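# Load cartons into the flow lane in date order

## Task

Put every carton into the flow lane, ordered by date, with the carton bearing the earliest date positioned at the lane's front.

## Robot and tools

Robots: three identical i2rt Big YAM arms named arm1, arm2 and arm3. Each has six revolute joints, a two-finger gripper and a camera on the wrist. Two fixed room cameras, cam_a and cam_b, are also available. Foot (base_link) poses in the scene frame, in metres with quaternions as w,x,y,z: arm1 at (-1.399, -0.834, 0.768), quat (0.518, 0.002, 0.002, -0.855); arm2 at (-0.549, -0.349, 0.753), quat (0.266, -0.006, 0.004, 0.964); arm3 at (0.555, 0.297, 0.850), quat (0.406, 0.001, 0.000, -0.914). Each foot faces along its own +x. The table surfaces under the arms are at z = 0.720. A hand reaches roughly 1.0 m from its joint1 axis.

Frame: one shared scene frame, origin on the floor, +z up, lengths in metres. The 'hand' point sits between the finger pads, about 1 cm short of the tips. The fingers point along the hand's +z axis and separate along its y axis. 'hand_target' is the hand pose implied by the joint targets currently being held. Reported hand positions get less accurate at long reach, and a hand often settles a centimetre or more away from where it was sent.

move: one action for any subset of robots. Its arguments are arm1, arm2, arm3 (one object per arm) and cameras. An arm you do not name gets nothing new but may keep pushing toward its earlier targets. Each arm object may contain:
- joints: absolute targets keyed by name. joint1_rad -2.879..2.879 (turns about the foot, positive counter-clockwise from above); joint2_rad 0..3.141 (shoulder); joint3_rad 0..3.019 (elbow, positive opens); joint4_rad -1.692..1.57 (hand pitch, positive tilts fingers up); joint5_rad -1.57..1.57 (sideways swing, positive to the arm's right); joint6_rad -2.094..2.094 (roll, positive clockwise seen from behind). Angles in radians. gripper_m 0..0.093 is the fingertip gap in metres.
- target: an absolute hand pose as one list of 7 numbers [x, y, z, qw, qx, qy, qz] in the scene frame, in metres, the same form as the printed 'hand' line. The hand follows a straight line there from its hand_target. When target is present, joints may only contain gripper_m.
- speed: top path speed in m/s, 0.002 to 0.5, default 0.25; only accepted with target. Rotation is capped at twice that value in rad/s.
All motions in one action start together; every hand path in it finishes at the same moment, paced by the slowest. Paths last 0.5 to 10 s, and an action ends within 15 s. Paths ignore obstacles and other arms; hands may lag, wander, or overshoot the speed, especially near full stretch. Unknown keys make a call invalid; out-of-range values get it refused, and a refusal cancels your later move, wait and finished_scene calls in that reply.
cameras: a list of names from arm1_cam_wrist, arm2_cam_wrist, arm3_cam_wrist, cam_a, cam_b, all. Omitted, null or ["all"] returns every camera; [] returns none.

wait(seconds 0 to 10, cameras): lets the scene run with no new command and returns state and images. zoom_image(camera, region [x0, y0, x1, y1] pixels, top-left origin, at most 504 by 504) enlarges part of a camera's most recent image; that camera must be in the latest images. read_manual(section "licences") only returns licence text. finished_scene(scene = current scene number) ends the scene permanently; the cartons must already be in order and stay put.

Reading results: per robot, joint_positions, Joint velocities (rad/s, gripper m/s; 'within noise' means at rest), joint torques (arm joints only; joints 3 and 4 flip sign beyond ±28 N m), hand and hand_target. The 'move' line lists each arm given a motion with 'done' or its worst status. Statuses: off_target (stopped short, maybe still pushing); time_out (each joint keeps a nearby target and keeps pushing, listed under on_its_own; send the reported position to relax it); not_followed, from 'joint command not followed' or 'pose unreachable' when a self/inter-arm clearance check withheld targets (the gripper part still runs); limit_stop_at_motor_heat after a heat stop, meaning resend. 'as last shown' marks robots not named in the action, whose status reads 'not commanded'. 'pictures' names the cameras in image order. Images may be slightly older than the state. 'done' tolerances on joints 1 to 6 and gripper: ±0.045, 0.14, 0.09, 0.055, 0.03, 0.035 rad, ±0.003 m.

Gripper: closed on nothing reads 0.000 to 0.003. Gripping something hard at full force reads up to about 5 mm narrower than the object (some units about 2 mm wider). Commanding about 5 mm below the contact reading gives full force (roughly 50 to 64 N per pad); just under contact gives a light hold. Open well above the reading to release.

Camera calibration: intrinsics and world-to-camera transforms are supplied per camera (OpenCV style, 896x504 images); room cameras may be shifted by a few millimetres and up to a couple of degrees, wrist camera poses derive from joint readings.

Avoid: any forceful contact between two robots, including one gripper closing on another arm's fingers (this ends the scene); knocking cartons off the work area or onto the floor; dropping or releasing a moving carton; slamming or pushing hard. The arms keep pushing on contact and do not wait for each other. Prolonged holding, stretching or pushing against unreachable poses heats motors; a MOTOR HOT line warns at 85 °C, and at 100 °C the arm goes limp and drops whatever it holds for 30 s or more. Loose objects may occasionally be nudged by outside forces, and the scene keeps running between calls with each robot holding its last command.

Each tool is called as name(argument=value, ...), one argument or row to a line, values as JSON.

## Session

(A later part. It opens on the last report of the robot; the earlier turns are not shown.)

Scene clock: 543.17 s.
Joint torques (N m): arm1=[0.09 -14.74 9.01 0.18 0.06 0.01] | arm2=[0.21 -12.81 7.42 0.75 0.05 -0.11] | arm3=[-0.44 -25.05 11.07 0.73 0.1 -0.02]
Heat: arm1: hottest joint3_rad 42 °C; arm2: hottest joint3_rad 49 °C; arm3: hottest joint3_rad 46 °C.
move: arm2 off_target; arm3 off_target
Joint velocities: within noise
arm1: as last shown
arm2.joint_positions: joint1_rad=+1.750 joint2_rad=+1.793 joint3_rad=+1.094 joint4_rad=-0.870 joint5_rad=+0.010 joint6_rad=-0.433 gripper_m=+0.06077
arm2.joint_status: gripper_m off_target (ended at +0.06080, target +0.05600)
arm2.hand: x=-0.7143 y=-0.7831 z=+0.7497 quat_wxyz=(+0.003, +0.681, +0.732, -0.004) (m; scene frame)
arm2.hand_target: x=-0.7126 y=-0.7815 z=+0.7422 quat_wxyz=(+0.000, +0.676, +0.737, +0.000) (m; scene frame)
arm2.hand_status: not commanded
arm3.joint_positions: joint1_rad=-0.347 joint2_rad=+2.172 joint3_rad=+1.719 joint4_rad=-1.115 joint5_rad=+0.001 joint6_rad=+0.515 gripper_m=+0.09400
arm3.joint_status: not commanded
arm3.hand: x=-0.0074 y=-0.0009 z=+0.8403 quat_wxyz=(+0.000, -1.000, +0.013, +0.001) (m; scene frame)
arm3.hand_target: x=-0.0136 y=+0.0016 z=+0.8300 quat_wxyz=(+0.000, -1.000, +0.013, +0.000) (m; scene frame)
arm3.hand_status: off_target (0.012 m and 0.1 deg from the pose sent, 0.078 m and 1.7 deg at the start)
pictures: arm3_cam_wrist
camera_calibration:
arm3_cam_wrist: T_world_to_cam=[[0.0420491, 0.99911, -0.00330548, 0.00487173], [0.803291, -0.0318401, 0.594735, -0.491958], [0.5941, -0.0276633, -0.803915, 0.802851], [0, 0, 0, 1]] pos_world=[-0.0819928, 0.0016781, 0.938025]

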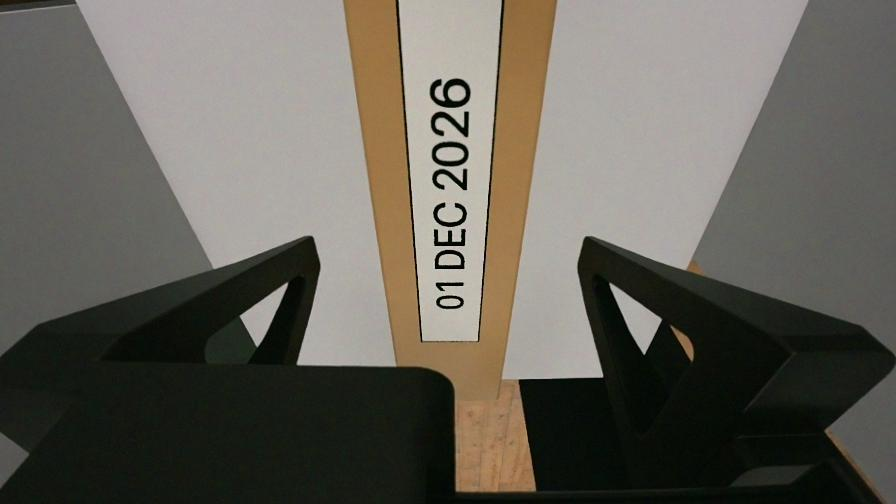

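move(
  arm2={"target": [-0.7125, -0.7815, 0.93, 0, 0.676, 0.737, 0], "speed": 0.15},
  arm3={"target": [-0.007, 0.002, 0.783, 0, 0.99991, -0.01309, 0], "speed": 0.1},
  cameras=["arm3_cam_wrist"],
)

move(
  arm3={"joints": {"gripper_m": 0.056}},
  cameras=["arm3_cam_wrist"],
)

Scene clock: 551.43 s.
Joint torques (N m): arm1=[0.03 -14.68 9.01 0.18 0.06 0.01] | arm2=[0.56 -12.92 14.83 -0.25 0 -0.07] | arm3=[-0.21 -24.64 9.14 0.75 0.08 0.02]
Heat: arm1: hottest joint3_rad 42 °C; arm2: hottest joint3_rad 49 °C; arm3: hottest joint3_rad 46 °C.
move: arm2 off_target; arm3 off_target
Joint velocities: within noise
arm1.joint_positions: joint1_rad=+0.909 joint2_rad=+1.506 joint3_rad=+1.397 joint4_rad=-1.451 joint5_rad=+0.003 joint6_rad=+0.005 gripper_m=+0.09294
arm1.joint_status: not commanded
arm1.hand: x=-1.2144 y=-1.2428 z=+0.9914 quat_wxyz=(-0.003, -0.543, -0.840, +0.002) (m; scene frame)
arm1.hand_target: x=-1.2177 y=-1.2448 z=+0.9949 quat_wxyz=(-0.007, -0.545, -0.838, +0.004) (m; scene frame)
arm1.hand_status: not commanded
arm2.joint_positions: joint1_rad=+1.750 joint2_rad=+1.584 joint3_rad=+1.274 joint4_rad=-1.333 joint5_rad=+0.011 joint6_rad=-0.433 gripper_m=+0.06077
arm2.joint_status: not commanded
arm2.hand: x=-0.7076 y=-0.7590 z=+0.9026 quat_wxyz=(-0.012, +0.680, +0.732, +0.030) (m; scene frame)
arm2.hand_target: x=-0.7119 y=-0.7798 z=+0.9302 quat_wxyz=(+0.000, +0.676, +0.737, +0.000) (m; scene frame)
arm2.hand_status: off_target (0.036 m and 3.8 deg from the pose sent, 0.180 m and 1.0 deg at the start)
arm3.joint_positions: joint1_rad=-0.347 joint2_rad=+2.210 joint3_rad=+1.683 joint4_rad=-1.015 joint5_rad=+0.001 joint6_rad=+0.515 gripper_m=+0.09400
arm3.joint_status: not commanded
arm3.hand: x=-0.0102 y=-0.0024 z=+0.8049 quat_wxyz=(-0.007, -1.000, +0.013, +0.012) (m; scene frame)
arm3.hand_target: x=-0.0063 y=+0.0022 z=+0.7834 quat_wxyz=(+0.000, -1.000, +0.013, +0.000) (m; scene frame)
arm3.hand_status: off_target (0.023 m and 1.6 deg from the pose sent, 0.057 m and 0.1 deg at the start)
pictures: arm3_cam_wrist
camera_calibration:
arm3_cam_wrist: T_world_to_cam=[[0.0418087, 0.998991, -0.0163795, 0.016887], [0.816691, -0.0247262, 0.576546, -0.453935], [0.575559, -0.0374816, -0.816901, 0.786377], [0, 0, 0, 1]] pos_world=[-0.0825881, 0.0013806, 0.904383]

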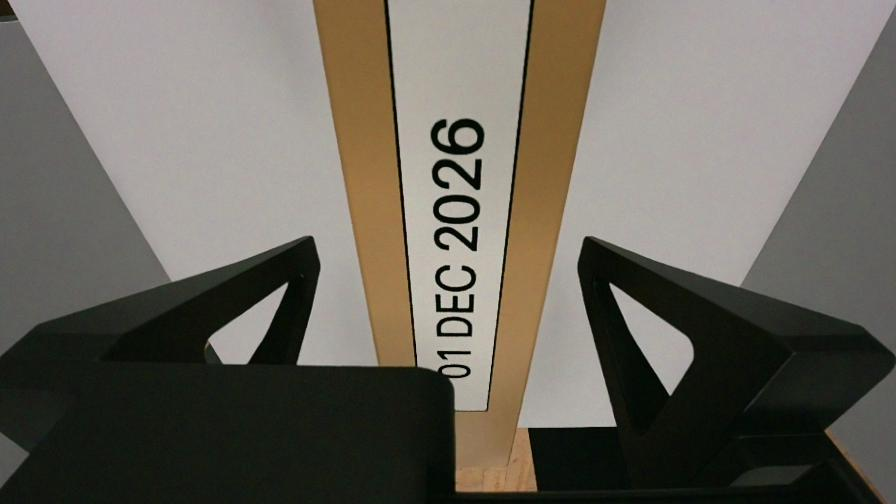

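Scene clock: 552.10 s.
Joint torques (N m): arm1=[0.03 -14.68 9.03 0.21 0.06 0.01] | arm2=[0.56 -13.1 14.84 -0.25 0 -0.07] | arm3=[-0.15 -24.59 9.14 0.75 0.04 0.02]
Heat: arm1: hottest joint3_rad 42 °C; arm2: hottest joint3_rad 49 °C; arm3: hottest joint3_rad 45 °C.
move: arm3 done
Joint velocities: within noise
arm1, arm2: as last shown
arm3.joint_positions: joint1_rad=-0.347 joint2_rad=+2.210 joint3_rad=+1.683 joint4_rad=-1.015 joint5_rad=+0.002 joint6_rad=+0.515 gripper_m=+0.05872
arm3.joint_status: all done
arm3.hand: x=-0.0103 y=-0.0023 z=+0.8049 quat_wxyz=(-0.006, -1.000, +0.013, +0.012) (m; scene frame)
arm3.hand_target: x=-0.0063 y=+0.0022 z=+0.7834 quat_wxyz=(+0.000, -1.000, +0.013, +0.000) (m; scene frame)
arm3.hand_status: not commanded
pictures: arm3_cam_wrist
camera_calibration:
arm3_cam_wrist: T_world_to_cam=[[0.0418415, 0.999005, -0.0154061, 0.0160096], [0.817016, -0.0253355, 0.576058, -0.453467], [0.575095, -0.0366902, -0.817263, 0.786666], [0, 0, 0, 1]] pos_world=[-0.082588, 0.00138035, 0.904383]

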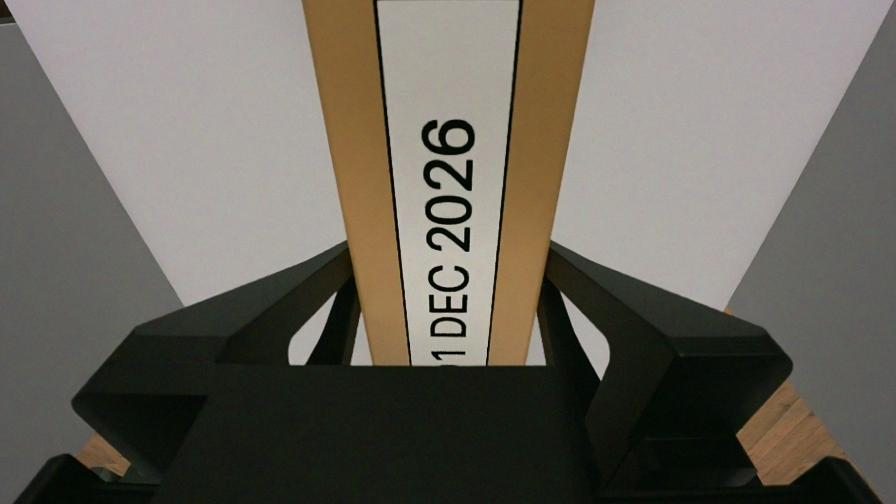

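move(
  arm3={"target": [-0.006, 0.002, 0.94, 0, 1, 0, 0], "speed": 0.15, "joints": {"gripper_m": 0.053}},
  cameras=["arm3_cam_wrist", "cam_b"],
)

Scene clock: 572.33 s.
Joint torques (N m): arm1=[0.09 -14.68 9.01 0.18 0.06 0.01] | arm2=[0.56 -13.04 14.83 -0.27 0 -0.07] | arm3=[-0.03 -28.28 15.46 -0.09 0.03 -0.02]
Heat: arm1: hottest joint3_rad 42 °C; arm2: hottest joint3_rad 52 °C; arm3: hottest joint3_rad 43 °C.
move: arm3 off_target
Joint velocities: within noise
arm1, arm2: as last shown
arm2.hand: x=-0.7075 y=-0.7589 z=+0.9026 quat_wxyz=(-0.012, +0.680, +0.732, +0.031) (m; scene frame)
arm3.joint_positions: joint1_rad=-0.347 joint2_rad=+2.080 joint3_rad=+1.758 joint4_rad=-1.309 joint5_rad=+0.002 joint6_rad=+0.495 gripper_m=+0.05868
arm3.joint_status: gripper_m off_target (ended at +0.05868, target +0.05300)
arm3.hand: x=+0.0125 y=+0.0101 z=+0.9106 quat_wxyz=(+0.015, -1.000, +0.003, -0.027) (m; scene frame)
arm3.hand_target: x=-0.0045 y=+0.0027 z=+0.9404 quat_wxyz=(+0.000, -1.000, +0.000, +0.000) (m; scene frame)
arm3.hand_status: off_target (0.036 m and 3.6 deg from the pose sent, 0.135 m and 2.2 deg at the start)
pictures: arm3_cam_wrist, cam_b
camera_calibration:
arm3_cam_wrist: T_world_to_cam=[[0.0206517, 0.999368, 0.028933, -0.0357555], [0.769778, -0.0343604, 0.637386, -0.587838], [0.637977, 0.00910886, -0.770001, 0.816117], [0, 0, 0, 1]] pos_world=[-0.0674203, 0.00810062, 1.00413]

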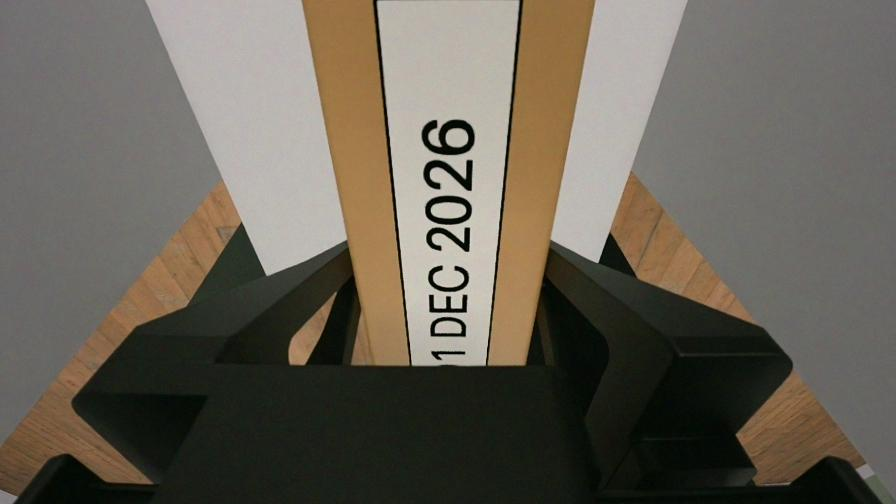

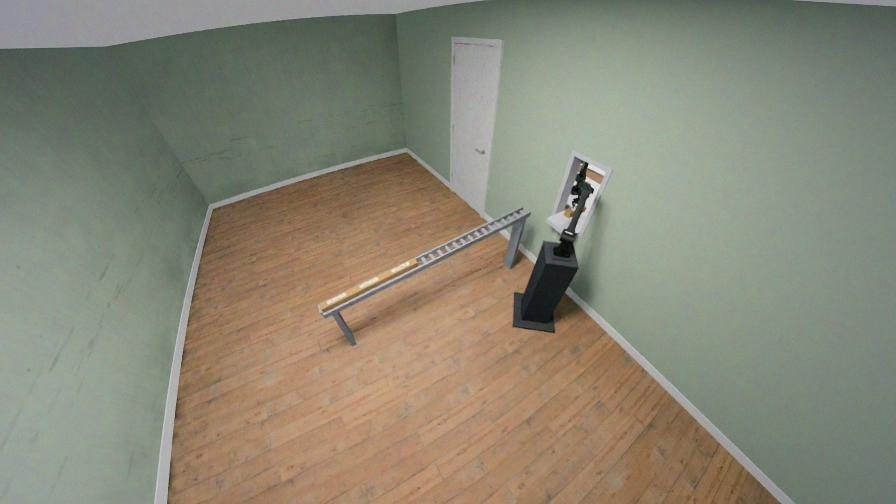

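move(
  arm3={"target": [0.33, 0.0, 0.96, 0, 1, 0, 0], "speed": 0.3},
  arm2={"joints": {"joint1_rad": -1.666, "joint6_rad": 0.93}},
  cameras=["arm3_cam_wrist", "arm2_cam_wrist"],
)

move(
  arm3={"target": [0.47, -0.32, 0.95, 0, 1, 0, 0], "speed": 0.3},
  cameras=["arm3_cam_wrist", "cam_b"],
)

Scene clock: 577.33 s.
Joint torques (N m): arm1=[0.03 -14.62 9.01 0.2 0.06 0.01] | arm2=[-0.03 -14.56 11.86 -0.24 0.01 0.08] | arm3=[0.91 -15.44 10.18 0.46 0.21 0.16]
Heat: arm1: hottest joint3_rad 42 °C; arm2: hottest joint3_rad 52 °C; arm3: hottest joint3_rad 43 °C.
move: arm2 done; arm3 done
Joint velocities: within noise
arm1: as last shown
arm2.joint_positions: joint1_rad=-1.668 joint2_rad=+1.595 joint3_rad=+1.312 joint4_rad=-1.333 joint5_rad=+0.014 joint6_rad=+0.921 gripper_m=+0.06083
arm2.joint_status: all done
arm2.hand: x=-0.2777 y=+0.0167 z=+0.9065 quat_wxyz=(+0.003, +0.007, -1.000, +0.028) (m; scene frame)
arm2.hand_target: x=-0.2744 y=+0.0234 z=+0.9251 quat_wxyz=(-0.008, +0.003, -1.000, +0.012) (m; scene frame)
arm2.hand_status: not commanded
arm3.joint_positions: joint1_rad=+0.082 joint2_rad=+1.421 joint3_rad=+0.967 joint4_rad=-1.143 joint5_rad=-0.002 joint6_rad=+0.918 gripper_m=+0.05868
arm3.joint_status: not commanded
arm3.hand: x=+0.3298 y=+0.0041 z=+0.9515 quat_wxyz=(+0.010, -1.000, +0.000, -0.010) (m; scene frame)
arm3.hand_target: x=+0.3300 y=+0.0001 z=+0.9599 quat_wxyz=(+0.000, -1.000, +0.000, +0.000) (m; scene frame)
arm3.hand_status: done (0.009 m and 1.6 deg from the pose sent, 0.321 m and 3.6 deg at the start)
pictures: arm2_cam_wrist, arm3_cam_wrist
camera_calibration:
arm2_cam_wrist: T_world_to_cam=[[0.0189401, -0.997413, 0.0693406, -0.04294], [-0.821171, 0.0240455, 0.570176, -0.737255], [-0.570368, -0.0677396, -0.818591, 0.707627], [0, 0, 0, 1]] pos_world=[-0.200991, 0.0228332, 1.0026]
arm3_cam_wrist: T_world_to_cam=[[0.0156112, 0.99972, 0.0177655, -0.0251784], [0.791606, -0.0232119, 0.610591, -0.840121], [0.610833, 0.00453122, -0.791747, 0.6749], [0, 0, 0, 1]] pos_world=[0.253186, 0.00261243, 1.04777]

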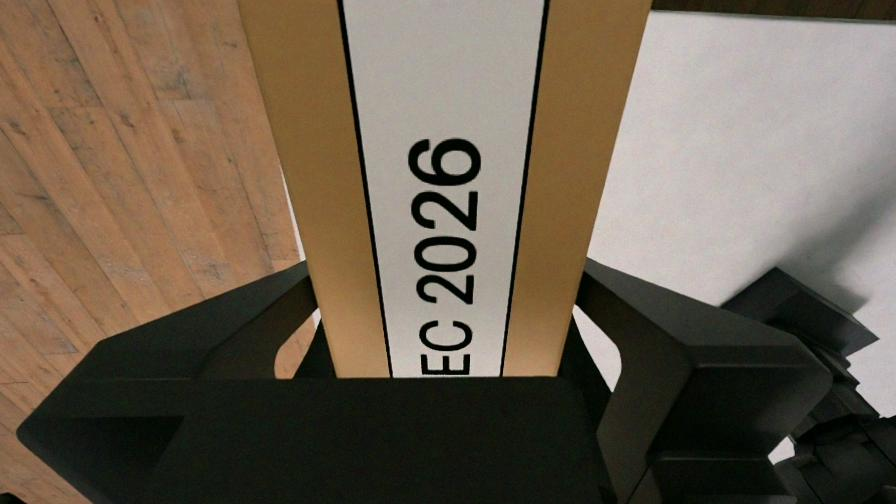

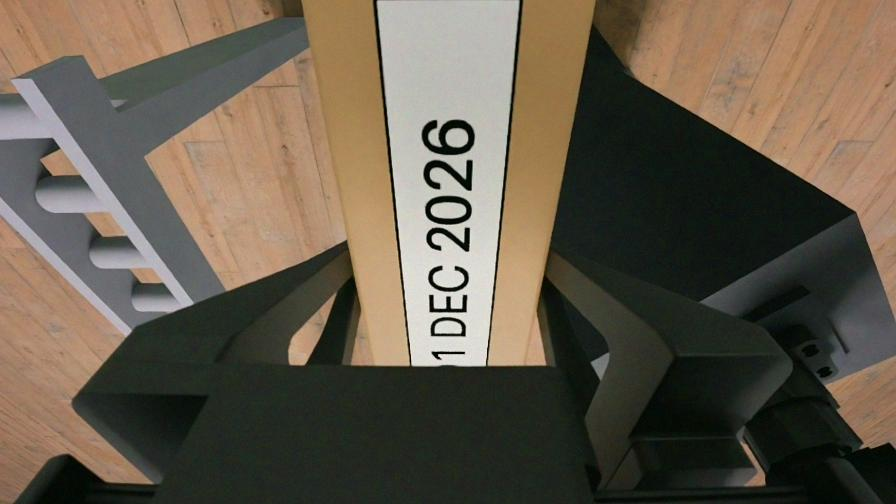

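Scene clock: 579.60 s.
Joint torques (N m): arm1=[0.09 -14.74 9.01 0.2 0.06 0.01] | arm2=[-0.03 -14.45 11.84 -0.24 0.02 0.08] | arm3=[-0.15 -24.82 15.94 -0.13 0.22 0.13]
Heat: arm1: hottest joint3_rad 42 °C; arm2: hottest joint3_rad 52 °C; arm3: hottest joint3_rad 44 °C.
move: arm3 off_target
Joint velocities: within noise
arm1, arm2: as last shown
arm3.joint_positions: joint1_rad=+0.603 joint2_rad=+2.019 joint3_rad=+1.724 joint4_rad=-1.313 joint5_rad=-0.001 joint6_rad=+1.428 gripper_m=+0.05868
arm3.joint_status: not commanded
arm3.hand: x=+0.4747 y=-0.3007 z=+0.9354 quat_wxyz=(+0.019, -1.000, -0.006, -0.004) (m; scene frame)
arm3.hand_target: x=+0.4702 y=-0.3189 z=+0.9502 quat_wxyz=(-0.001, -1.000, +0.000, +0.000) (m; scene frame)
arm3.hand_status: off_target (0.025 m and 2.3 deg from the pose sent, 0.353 m and 1.6 deg at the start)
pictures: arm3_cam_wrist, cam_b
camera_calibration:
arm3_cam_wrist: T_world_to_cam=[[0.00453666, 0.999386, 0.0347523, 0.266797], [0.798575, -0.0245378, 0.601394, -0.94717], [0.601878, 0.025024, -0.798196, 0.591472], [0, 0, 0, 1]] pos_world=[0.399182, -0.304675, 1.03246]

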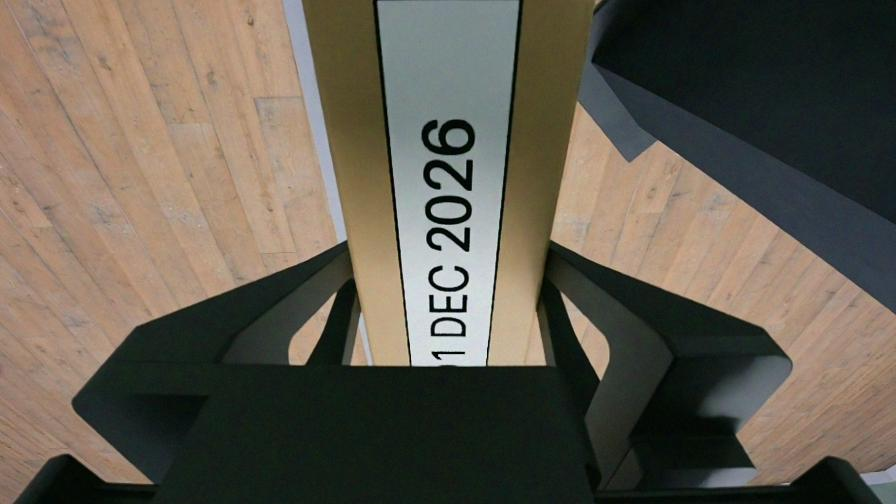

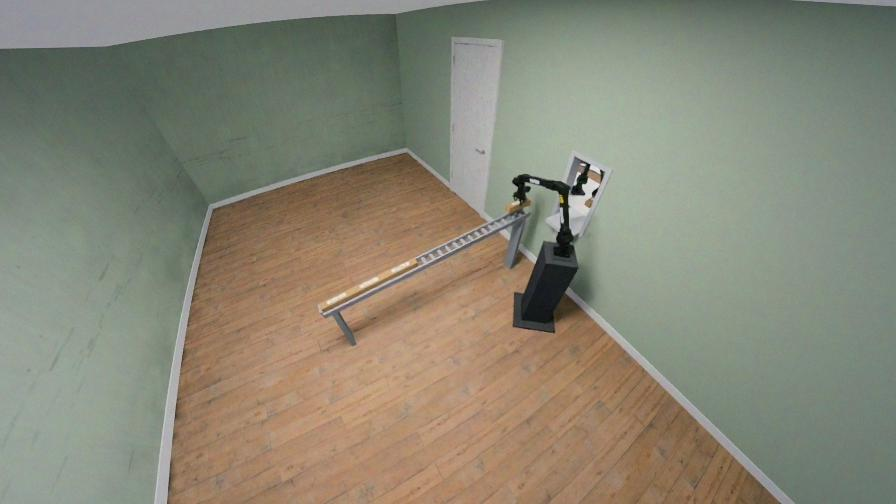

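zoom_image(
  camera="arm3_cam_wrist",
  region=[220, 0, 470, 250],
)

zoom_image(
  camera="cam_b",
  region=[440, 150, 620, 280],
)

Scaled by 2.016 from the camera's 896x504 image, which has a finer 1280x720 frame.

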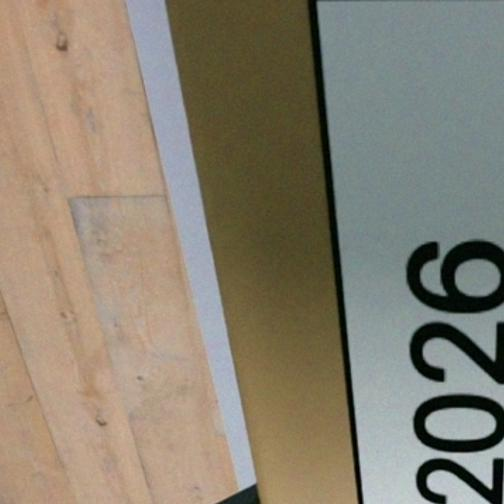

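Scaled by 2.800 from the camera's 896x504 image, which has a finer 1280x720 frame.

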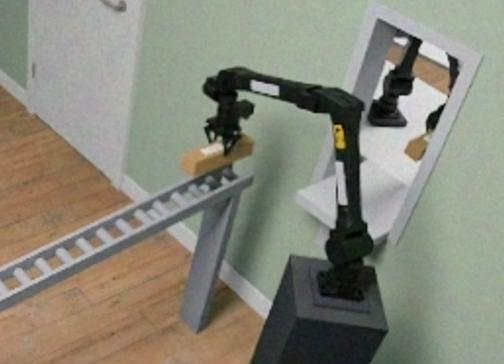

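zoom_image(
  camera="cam_b",
  region=[300, 240, 440, 350],
)

Scaled by 3.600 from the camera's 896x504 image, which has a finer 1280x720 frame.

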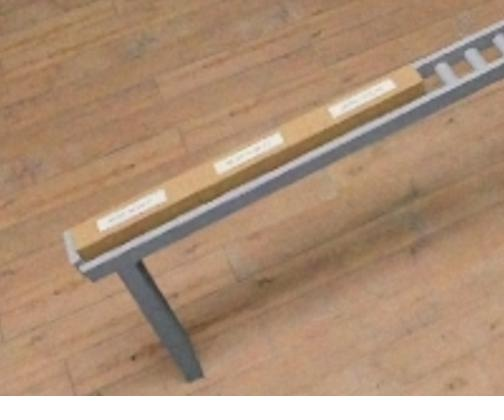

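move(
  arm3={"target": [0.478, -0.348, 0.875, 0.019, 0.9989, -0.011, -0.042], "speed": 0.15},
  cameras=["arm3_cam_wrist", "cam_b"],
)

Scene clock: 627.17 s.
Joint torques (N m): arm1=[0.03 -14.8 9.02 0.17 0.06 0.01] | arm2=[-0.09 -14.56 11.86 -0.25 0.01 0.08] | arm3=[0.44 -27.16 13.09 0.57 0.3 0.15]
Heat: arm1: hottest joint3_rad 43 °C; arm2: hottest joint3_rad 51 °C; arm3: hottest joint3_rad 51 °C.
move: arm3 off_target
Joint velocities: within noise
arm1, arm2: as last shown
arm3.joint_positions: joint1_rad=+0.633 joint2_rad=+2.141 joint3_rad=+1.724 joint4_rad=-1.152 joint5_rad=+0.079 joint6_rad=+1.487 gripper_m=+0.05868
arm3.joint_status: not commanded
arm3.hand: x=+0.4768 y=-0.3311 z=+0.8623 quat_wxyz=(+0.003, -0.999, +0.009, +0.038) (m; scene frame)
arm3.hand_target: x=+0.4782 y=-0.3474 z=+0.8754 quat_wxyz=(-0.019, -0.999, +0.011, +0.042) (m; scene frame)
arm3.hand_status: off_target (0.021 m and 2.6 deg from the pose sent, 0.077 m and 7.1 deg at the start)
pictures: arm3_cam_wrist, cam_b
camera_calibration:
arm3_cam_wrist: T_world_to_cam=[[0.0329333, 0.999457, 0.00131268, 0.31497], [0.845893, -0.0285727, 0.532587, -0.870169], [0.532335, -0.0164295, -0.846374, 0.593577], [0, 0, 0, 1]] pos_world=[0.409715, -0.329909, 0.965416]

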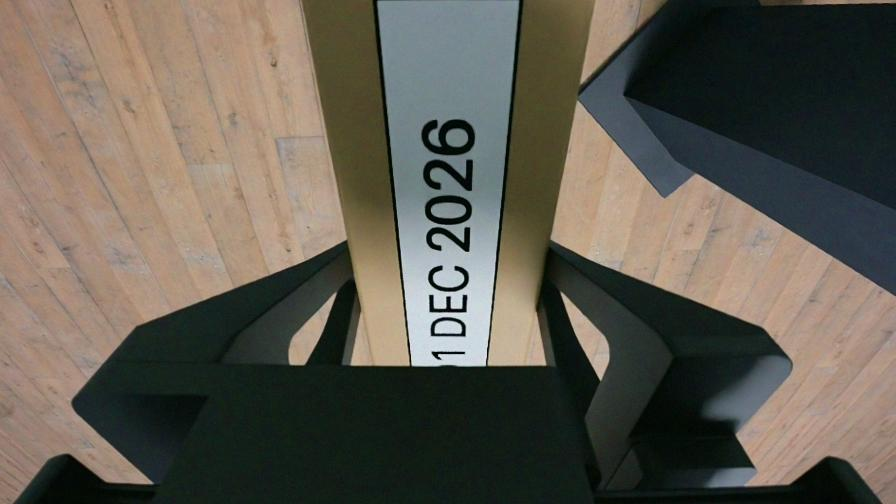

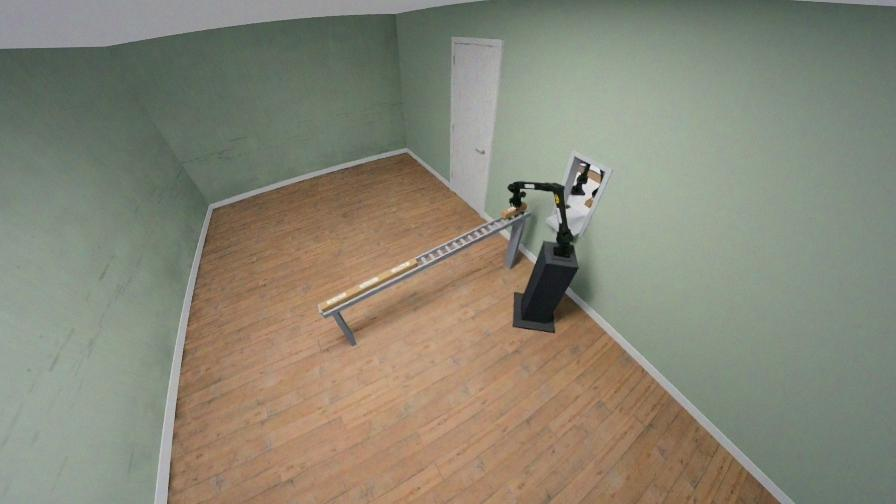

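zoom_image(
  camera="cam_b",
  region=[470, 170, 560, 235],
)

Scaled by 5.600 from the camera's 896x504 image, which has a finer 1280x720 frame.

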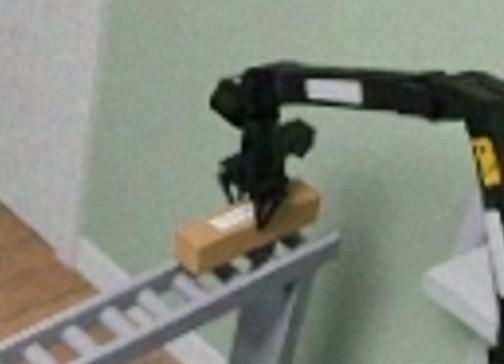

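move(
  arm3={"target": [0.478, -0.3475, 0.835, 0.016, 0.9989, -0.011, -0.042], "speed": 0.08},
  cameras=["arm3_cam_wrist", "cam_b"],
)

zoom_image(
  camera="cam_b",
  region=[470, 170, 560, 235],
)

zoom_image(
  camera="arm3_cam_wrist",
  region=[290, 0, 610, 180],
)

Scene clock: 634.27 s.
Joint torques (N m): arm1=[0.03 -14.74 9.02 0.2 0.06 0.01] | arm2=[-0.03 -14.51 11.86 -0.25 0.02 0.08] | arm3=[0.62 -27.28 10.45 0.64 0.31 0.15]
Heat: arm1: hottest joint3_rad 43 °C; arm2: hottest joint3_rad 51 °C; arm3: hottest joint3_rad 50 °C.
move: arm3 done
Joint velocities: within noise
arm1, arm2: as last shown
arm3.joint_positions: joint1_rad=+0.633 joint2_rad=+2.185 joint3_rad=+1.724 joint4_rad=-1.082 joint5_rad=+0.079 joint6_rad=+1.488 gripper_m=+0.05868
arm3.joint_status: not commanded
arm3.hand: x=+0.4756 y=-0.3424 z=+0.8357 quat_wxyz=(-0.010, -0.999, +0.009, +0.040) (m; scene frame)
arm3.hand_target: x=+0.4781 y=-0.3474 z=+0.8351 quat_wxyz=(-0.016, -0.999, +0.011, +0.042) (m; scene frame)
arm3.hand_status: done (0.006 m and 0.7 deg from the pose sent, 0.032 m and 2.2 deg at the start)
pictures: arm3_cam_wrist, cam_b
camera_calibration:
arm3_cam_wrist: T_world_to_cam=[[0.0336441, 0.999123, -0.0249337, 0.347769], [0.847701, -0.0153124, 0.530254, -0.849641], [0.529407, -0.0389762, -0.847472, 0.566153], [0, 0, 0, 1]] pos_world=[0.408816, -0.338408, 0.938995]

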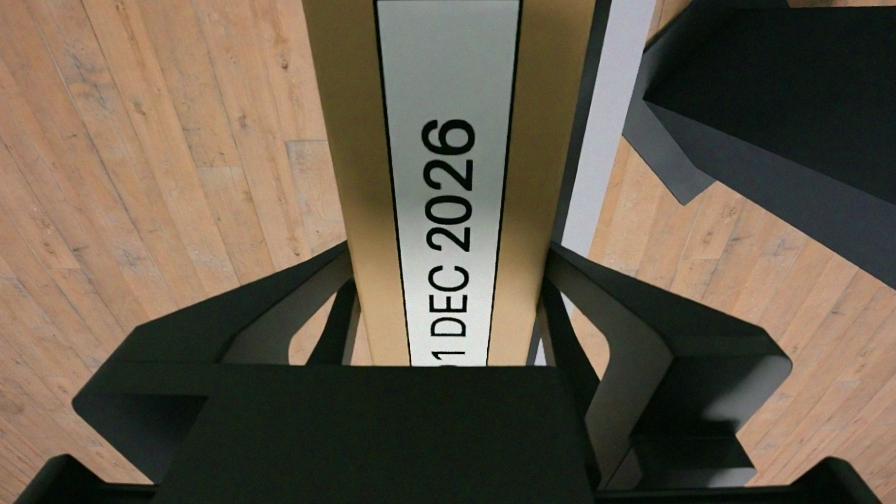

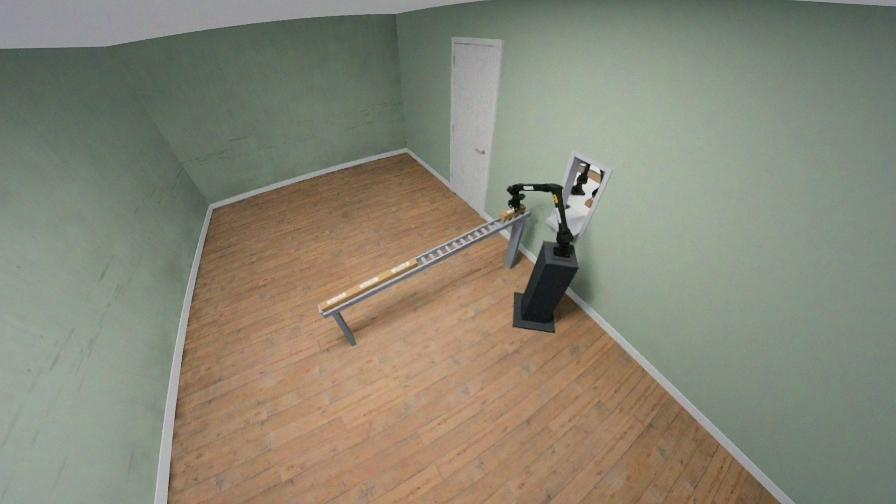

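Scaled by 5.600 from the camera's 896x504 image, which has a finer 1280x720 frame.

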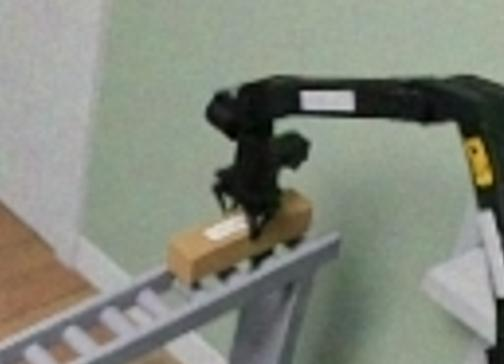

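Scaled by 1.575 from the camera's 896x504 image, which has a finer 1280x720 frame.

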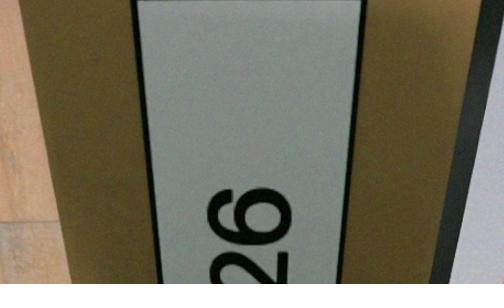

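move(
  arm3={"target": [0.48, -0.3315, 0.835, 0.012, 0.9989, -0.011, -0.042], "speed": 0.08},
  cameras=["arm3_cam_wrist"],
)

zoom_image(
  camera="arm3_cam_wrist",
  region=[250, 0, 660, 250],
)

Scene clock: 648.33 s.
Joint torques (N m): arm1=[-0.03 -14.68 9.02 0.18 0.06 0.01] | arm2=[-0.09 -14.51 11.85 -0.24 0.01 0.08] | arm3=[0.56 -29.63 9.8 0.58 0.29 0.14]
Heat: arm1: hottest joint3_rad 43 °C; arm2: hottest joint3_rad 51 °C; arm3: hottest joint3_rad 48 °C.
move: arm3 off_target
Joint velocities: within noise
arm1, arm2: as last shown
arm3.joint_positions: joint1_rad=+0.633 joint2_rad=+2.185 joint3_rad=+1.665 joint4_rad=-1.062 joint5_rad=+0.080 joint6_rad=+1.489 gripper_m=+0.05868
arm3.joint_status: not commanded
arm3.hand: x=+0.4775 y=-0.3223 z=+0.8157 quat_wxyz=(+0.009, -0.999, +0.009, +0.038) (m; scene frame)
arm3.hand_target: x=+0.4801 y=-0.3312 z=+0.8350 quat_wxyz=(-0.012, -0.999, +0.011, +0.042) (m; scene frame)
arm3.hand_status: off_target (0.022 m and 2.5 deg from the pose sent, 0.012 m and 0.4 deg at the start)
pictures: arm3_cam_wrist
camera_calibration:
arm3_cam_wrist: T_world_to_cam=[[0.0347687, 0.9993, 0.0138009, 0.295138], [0.845973, -0.0367806, 0.531955, -0.847828], [0.532091, -0.00682023, -0.84666, 0.557354], [0, 0, 0, 1]] pos_world=[0.410416, -0.322314, 0.918823]

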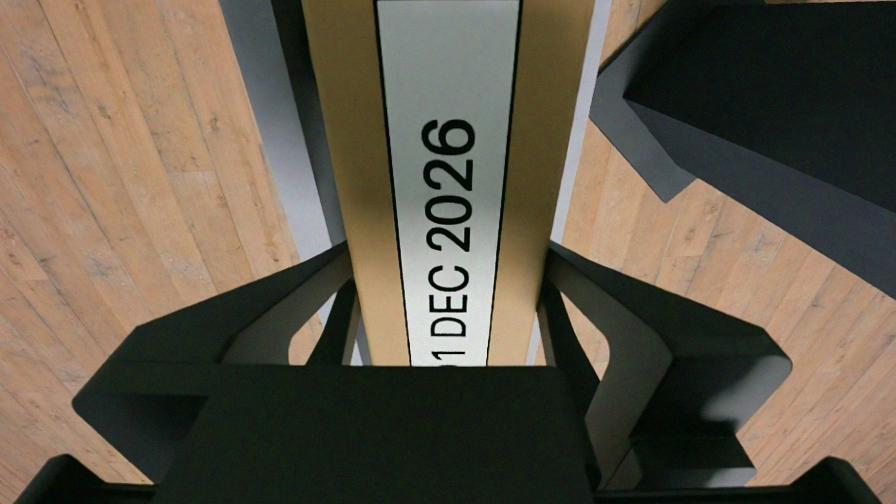

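Scaled by 1.229 from the camera's 896x504 image, which has a finer 1280x720 frame.

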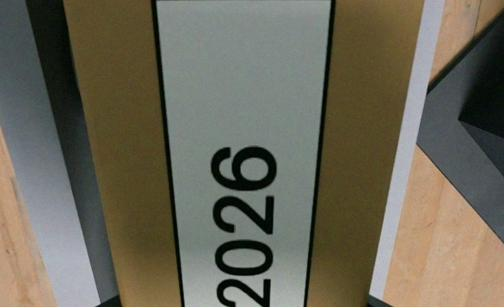

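move(
  arm3={"target": [0.48, -0.337, 0.815, 0.012, 0.9989, -0.011, -0.042], "speed": 0.05},
  cameras=["arm3_cam_wrist"],
)

zoom_image(
  camera="arm3_cam_wrist",
  region=[250, 0, 660, 250],
)

Scene clock: 663.37 s.
Joint torques (N m): arm1=[0.09 -14.68 8.99 0.2 0.06 0.01] | arm2=[0.03 -14.51 11.86 -0.25 0.02 0.08] | arm3=[0.67 -26.23 10.82 0.64 0.3 0.15]
Heat: arm1: hottest joint3_rad 43 °C; arm2: hottest joint3_rad 51 °C; arm3: hottest joint3_rad 46 °C.
move: arm3 done
Joint velocities: within noise
arm1.joint_positions: joint1_rad=+0.909 joint2_rad=+1.506 joint3_rad=+1.397 joint4_rad=-1.451 joint5_rad=+0.003 joint6_rad=+0.005 gripper_m=+0.09294
arm1.joint_status: not commanded
arm1.hand: x=-1.2144 y=-1.2428 z=+0.9914 quat_wxyz=(-0.003, -0.543, -0.840, +0.002) (m; scene frame)
arm1.hand_target: x=-1.2177 y=-1.2448 z=+0.9949 quat_wxyz=(-0.007, -0.545, -0.838, +0.004) (m; scene frame)
arm1.hand_status: not commanded
arm2: as last shown
arm3.joint_positions: joint1_rad=+0.633 joint2_rad=+2.185 joint3_rad=+1.665 joint4_rad=-1.034 joint5_rad=+0.080 joint6_rad=+1.490 gripper_m=+0.05868
arm3.joint_status: not commanded
arm3.hand: x=+0.4768 y=-0.3290 z=+0.8157 quat_wxyz=(-0.005, -0.999, +0.010, +0.040) (m; scene frame)
arm3.hand_target: x=+0.4801 y=-0.3369 z=+0.8151 quat_wxyz=(-0.012, -0.999, +0.011, +0.042) (m; scene frame)
arm3.hand_status: done (0.009 m and 0.9 deg from the pose sent, 0.015 m and 2.5 deg at the start)
pictures: arm3_cam_wrist
camera_calibration:
arm3_cam_wrist: T_world_to_cam=[[0.0355784, 0.999273, -0.013681, 0.323856], [0.84743, -0.0229103, 0.530412, -0.842467], [0.529713, -0.0304649, -0.847629, 0.551794], [0, 0, 0, 1]] pos_world=[0.410117, -0.326112, 0.919002]

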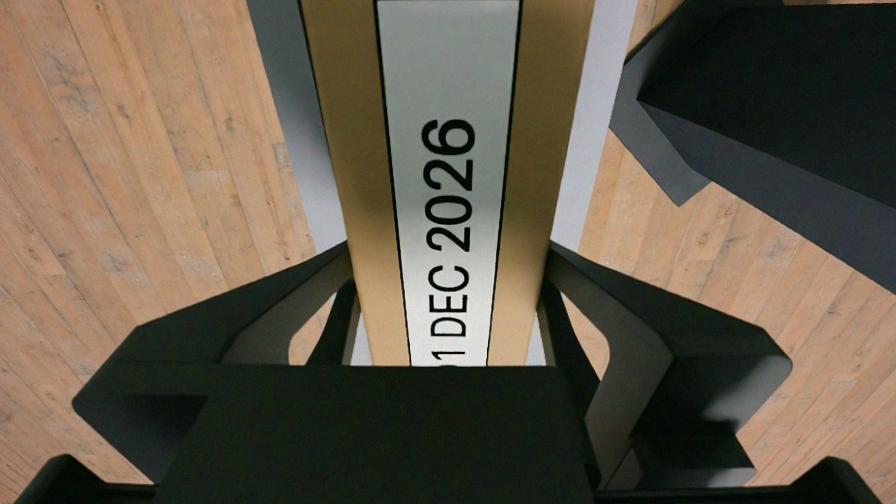

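Scaled by 1.229 from the camera's 896x504 image, which has a finer 1280x720 frame.

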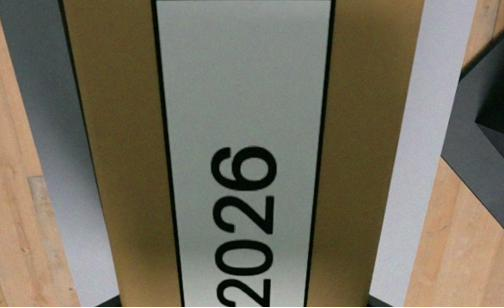

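zoom_image(
  camera="cam_b",
  region=[470, 170, 560, 235],
)

This scene's latest camera images include none from cam_b. They are from: arm3_cam_wrist. cam_b's image comes with the result of a call that names it in "cameras".

move(
  arm3={"target": [0.48, -0.335, 0.806, 0.010, 0.9989, -0.011, -0.042], "speed": 0.05},
  cameras=["arm3_cam_wrist", "cam_b"],
)

zoom_image(
  camera="cam_b",
  region=[470, 170, 560, 235],
)

Scene clock: 668.17 s.
Joint torques (N m): arm1=[0.03 -14.74 9.01 0.18 0.06 0.01] | arm2=[-0.09 -14.45 11.85 -0.25 0.01 0.08] | arm3=[0.79 -25.64 9.99 0.7 0.23 0.13]
Heat: arm1: hottest joint3_rad 43 °C; arm2: hottest joint3_rad 51 °C; arm3: hottest joint3_rad 45 °C.
move: arm3 done
Joint velocities: within noise
arm1, arm2: as last shown
arm3.joint_positions: joint1_rad=+0.633 joint2_rad=+2.188 joint3_rad=+1.665 joint4_rad=-1.020 joint5_rad=+0.082 joint6_rad=+1.490 gripper_m=+0.05868
arm3.joint_status: not commanded
arm3.hand: x=+0.4761 y=-0.3320 z=+0.8137 quat_wxyz=(-0.010, -0.999, +0.011, +0.041) (m; scene frame)
arm3.hand_target: x=+0.4801 y=-0.3349 z=+0.8062 quat_wxyz=(-0.010, -0.999, +0.011, +0.042) (m; scene frame)
arm3.hand_status: done (0.009 m and 0.1 deg from the pose sent, 0.012 m and 0.7 deg at the start)
pictures: arm3_cam_wrist, cam_b
camera_calibration:
arm3_cam_wrist: T_world_to_cam=[[0.0359858, 0.99904, -0.0249742, 0.335759], [0.849217, -0.0173961, 0.527758, -0.837698], [0.526817, -0.0402003, -0.849028, 0.549692], [0, 0, 0, 1]] pos_world=[0.409717, -0.327912, 0.91719]

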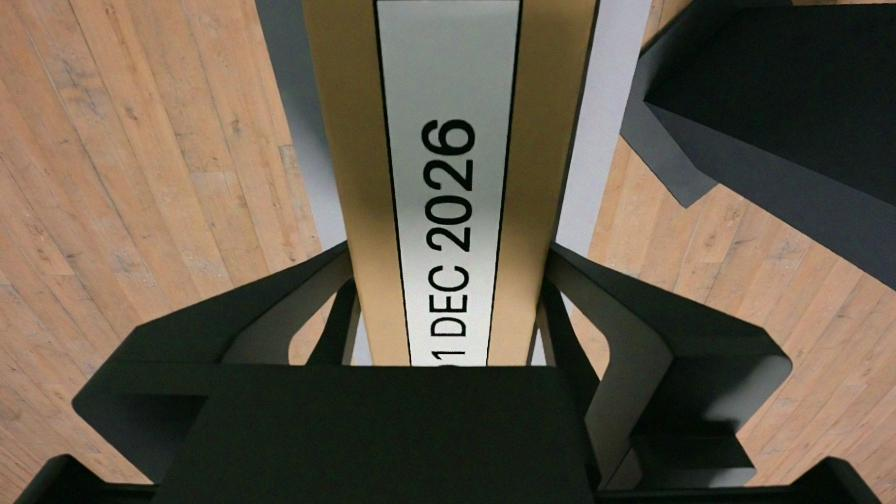

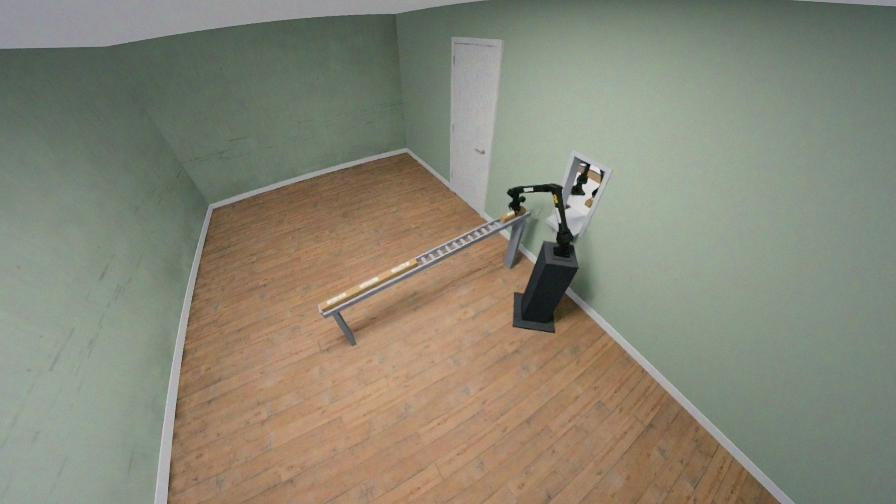

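Scaled by 5.600 from the camera's 896x504 image, which has a finer 1280x720 frame.

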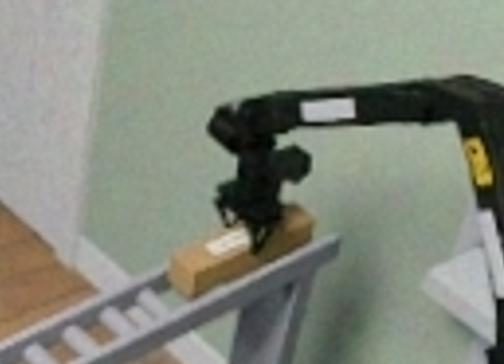

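move(
  arm3={"joints": {"gripper_m": 0.088}},
  cameras=["arm3_cam_wrist", "cam_b"],
)

Scene clock: 673.47 s.
Joint torques (N m): arm1=[0.09 -14.74 9.02 0.18 0.06 0.01] | arm2=[-0.03 -14.51 11.82 -0.24 0.02 0.08] | arm3=[0.56 -25.82 10.03 0.66 0.23 0.14]
Heat: arm1: hottest joint3_rad 43 °C; arm2: hottest joint3_rad 51 °C; arm3: hottest joint3_rad 45 °C.
move: arm3 done
Joint velocities: within noise
arm1, arm2: as last shown
arm3.joint_positions: joint1_rad=+0.633 joint2_rad=+2.188 joint3_rad=+1.665 joint4_rad=-1.019 joint5_rad=+0.082 joint6_rad=+1.490 gripper_m=+0.08785
arm3.joint_status: all done
arm3.hand: x=+0.4761 y=-0.3321 z=+0.8137 quat_wxyz=(-0.010, -0.999, +0.011, +0.041) (m; scene frame)
arm3.hand_target: x=+0.4801 y=-0.3349 z=+0.8062 quat_wxyz=(-0.010, -0.999, +0.011, +0.042) (m; scene frame)
arm3.hand_status: not commanded
pictures: arm3_cam_wrist, cam_b
camera_calibration:
arm3_cam_wrist: T_world_to_cam=[[0.0359683, 0.999032, -0.0253351, 0.336194], [0.84922, -0.0171908, 0.527759, -0.837634], [0.526812, -0.0404976, -0.849016, 0.549582], [0, 0, 0, 1]] pos_world=[0.409717, -0.328011, 0.91719]

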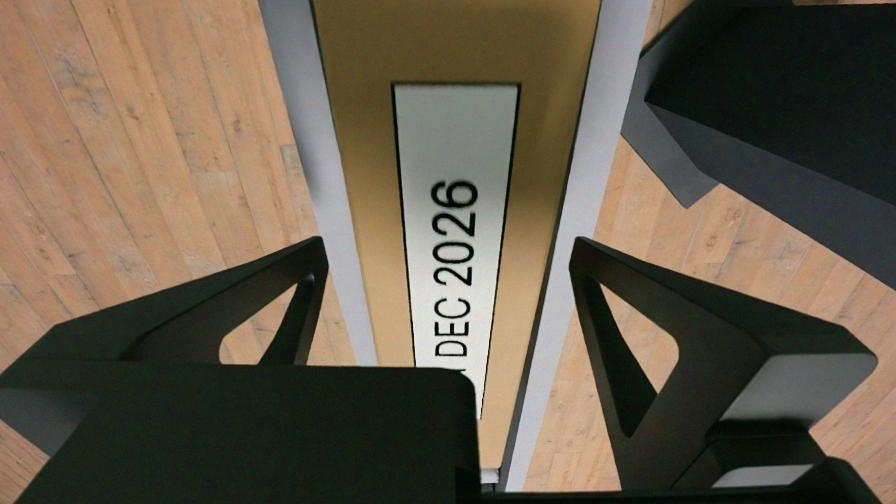

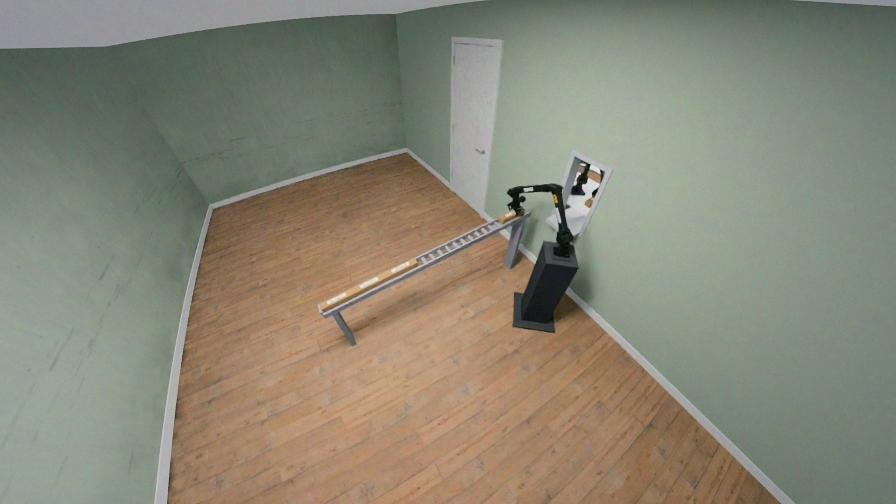

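move(
  arm3={"target": [0.48, -0.335, 0.93, 0, 1, 0, 0], "speed": 0.2},
  arm2={"target": [0.0, 0.0, 0.88, 0, 0, 1, 0], "speed": 0.2},
  cameras=["arm3_cam_wrist", "cam_b", "arm2_cam_wrist"],
)

Scene clock: 679.30 s.
Joint torques (N m): arm1=[0.03 -14.68 9.01 0.18 0.06 0.01] | arm2=[-0.26 -19.78 15.46 -0.28 -0.07 -0.1] | arm3=[-0.67 -27.4 14.34 -0.09 0.01 -0.02]
Heat: arm1: hottest joint3_rad 43 °C; arm2: hottest joint3_rad 52 °C; arm3: hottest joint3_rad 44 °C.
move: arm2 off_target; arm3 off_target
Joint velocities: within noise
arm1: as last shown
arm2.joint_positions: joint1_rad=-2.041 joint2_rad=+2.086 joint3_rad=+1.887 joint4_rad=-1.425 joint5_rad=-0.012 joint6_rad=+0.572 gripper_m=+0.06083
arm2.joint_status: not commanded
arm2.hand: x=-0.0181 y=-0.0120 z=+0.8596 quat_wxyz=(+0.021, -0.006, -1.000, +0.015) (m; scene frame)
arm2.hand_target: x=-0.0014 y=-0.0010 z=+0.8803 quat_wxyz=(-0.001, +0.000, -1.000, +0.000) (m; scene frame)
arm2.hand_status: off_target (0.030 m and 3.0 deg from the pose sent, 0.279 m and 3.4 deg at the start)
arm3.joint_positions: joint1_rad=+0.630 joint2_rad=+2.091 joint3_rad=+1.773 joint4_rad=-1.295 joint5_rad=+0.005 joint6_rad=+1.463 gripper_m=+0.08793
arm3.joint_status: not commanded
arm3.hand: x=+0.4880 y=-0.3203 z=+0.9098 quat_wxyz=(+0.022, -1.000, -0.001, -0.001) (m; scene frame)
arm3.hand_target: x=+0.4801 y=-0.3340 z=+0.9303 quat_wxyz=(+0.000, -1.000, +0.000, +0.000) (m; scene frame)
arm3.hand_status: off_target (0.026 m and 2.5 deg from the pose sent, 0.116 m and 5.0 deg at the start)
pictures: arm2_cam_wrist, arm3_cam_wrist, cam_b
camera_calibration:
arm2_cam_wrist: T_world_to_cam=[[-0.00562824, -0.999068, 0.0428013, -0.0508672], [-0.799971, 0.0301805, 0.599279, -0.521209], [-0.600012, -0.0308669, -0.799395, 0.798825], [0, 0, 0, 1]] pos_world=[0.0620668, -0.0104322, 0.953103]
arm3_cam_wrist: T_world_to_cam=[[0.0129054, 0.999081, 0.0408695, 0.277388], [0.802443, -0.0347344, 0.595716, -0.94292], [0.596589, 0.0251075, -0.802154, 0.56969], [0, 0, 0, 1]] pos_world=[0.413189, -0.324189, 1.00736]

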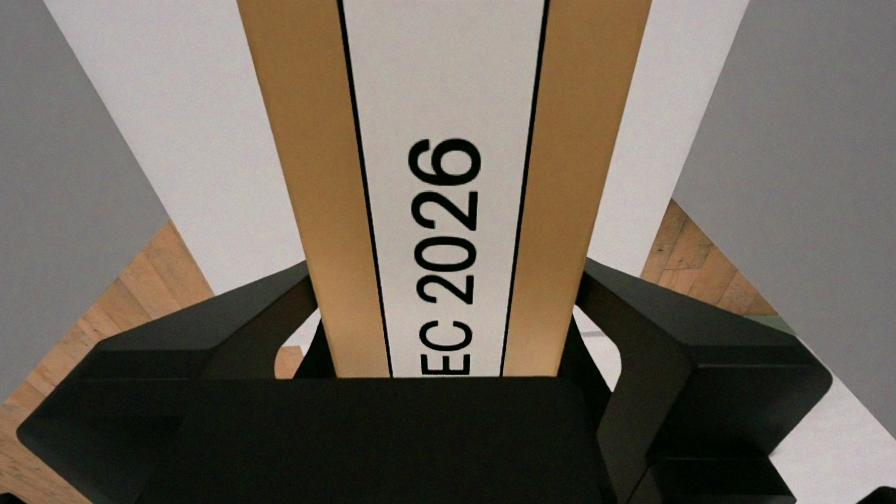

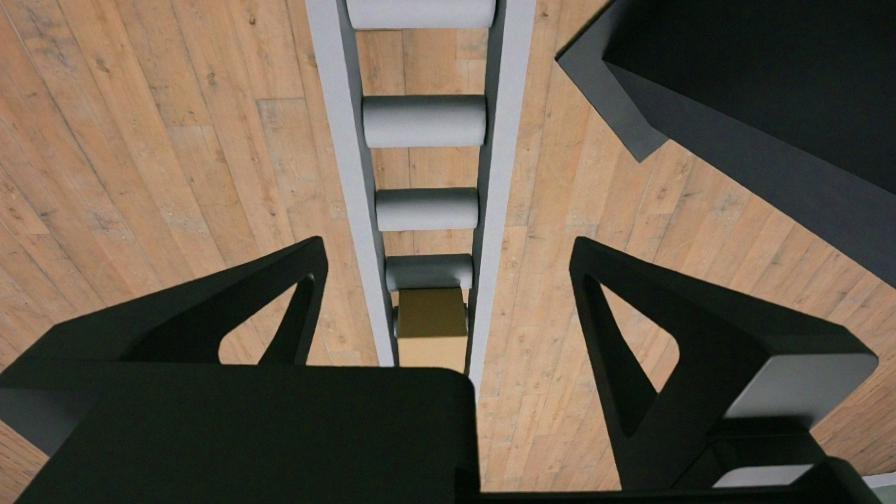

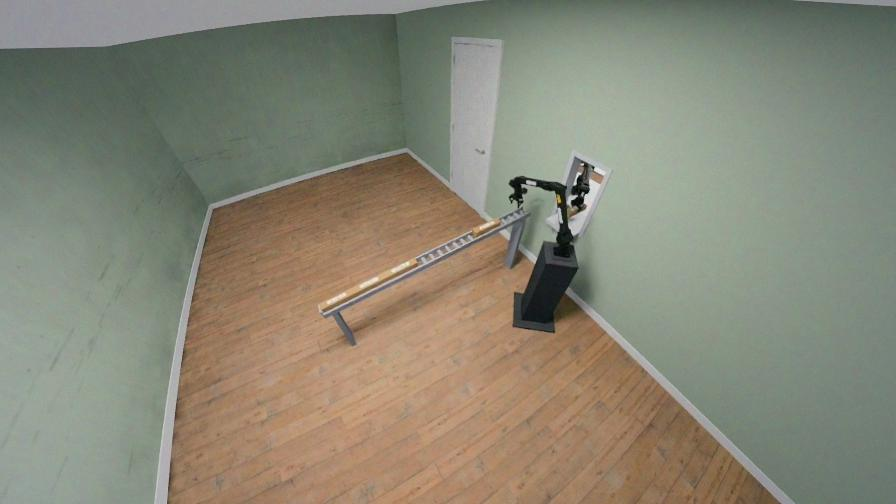

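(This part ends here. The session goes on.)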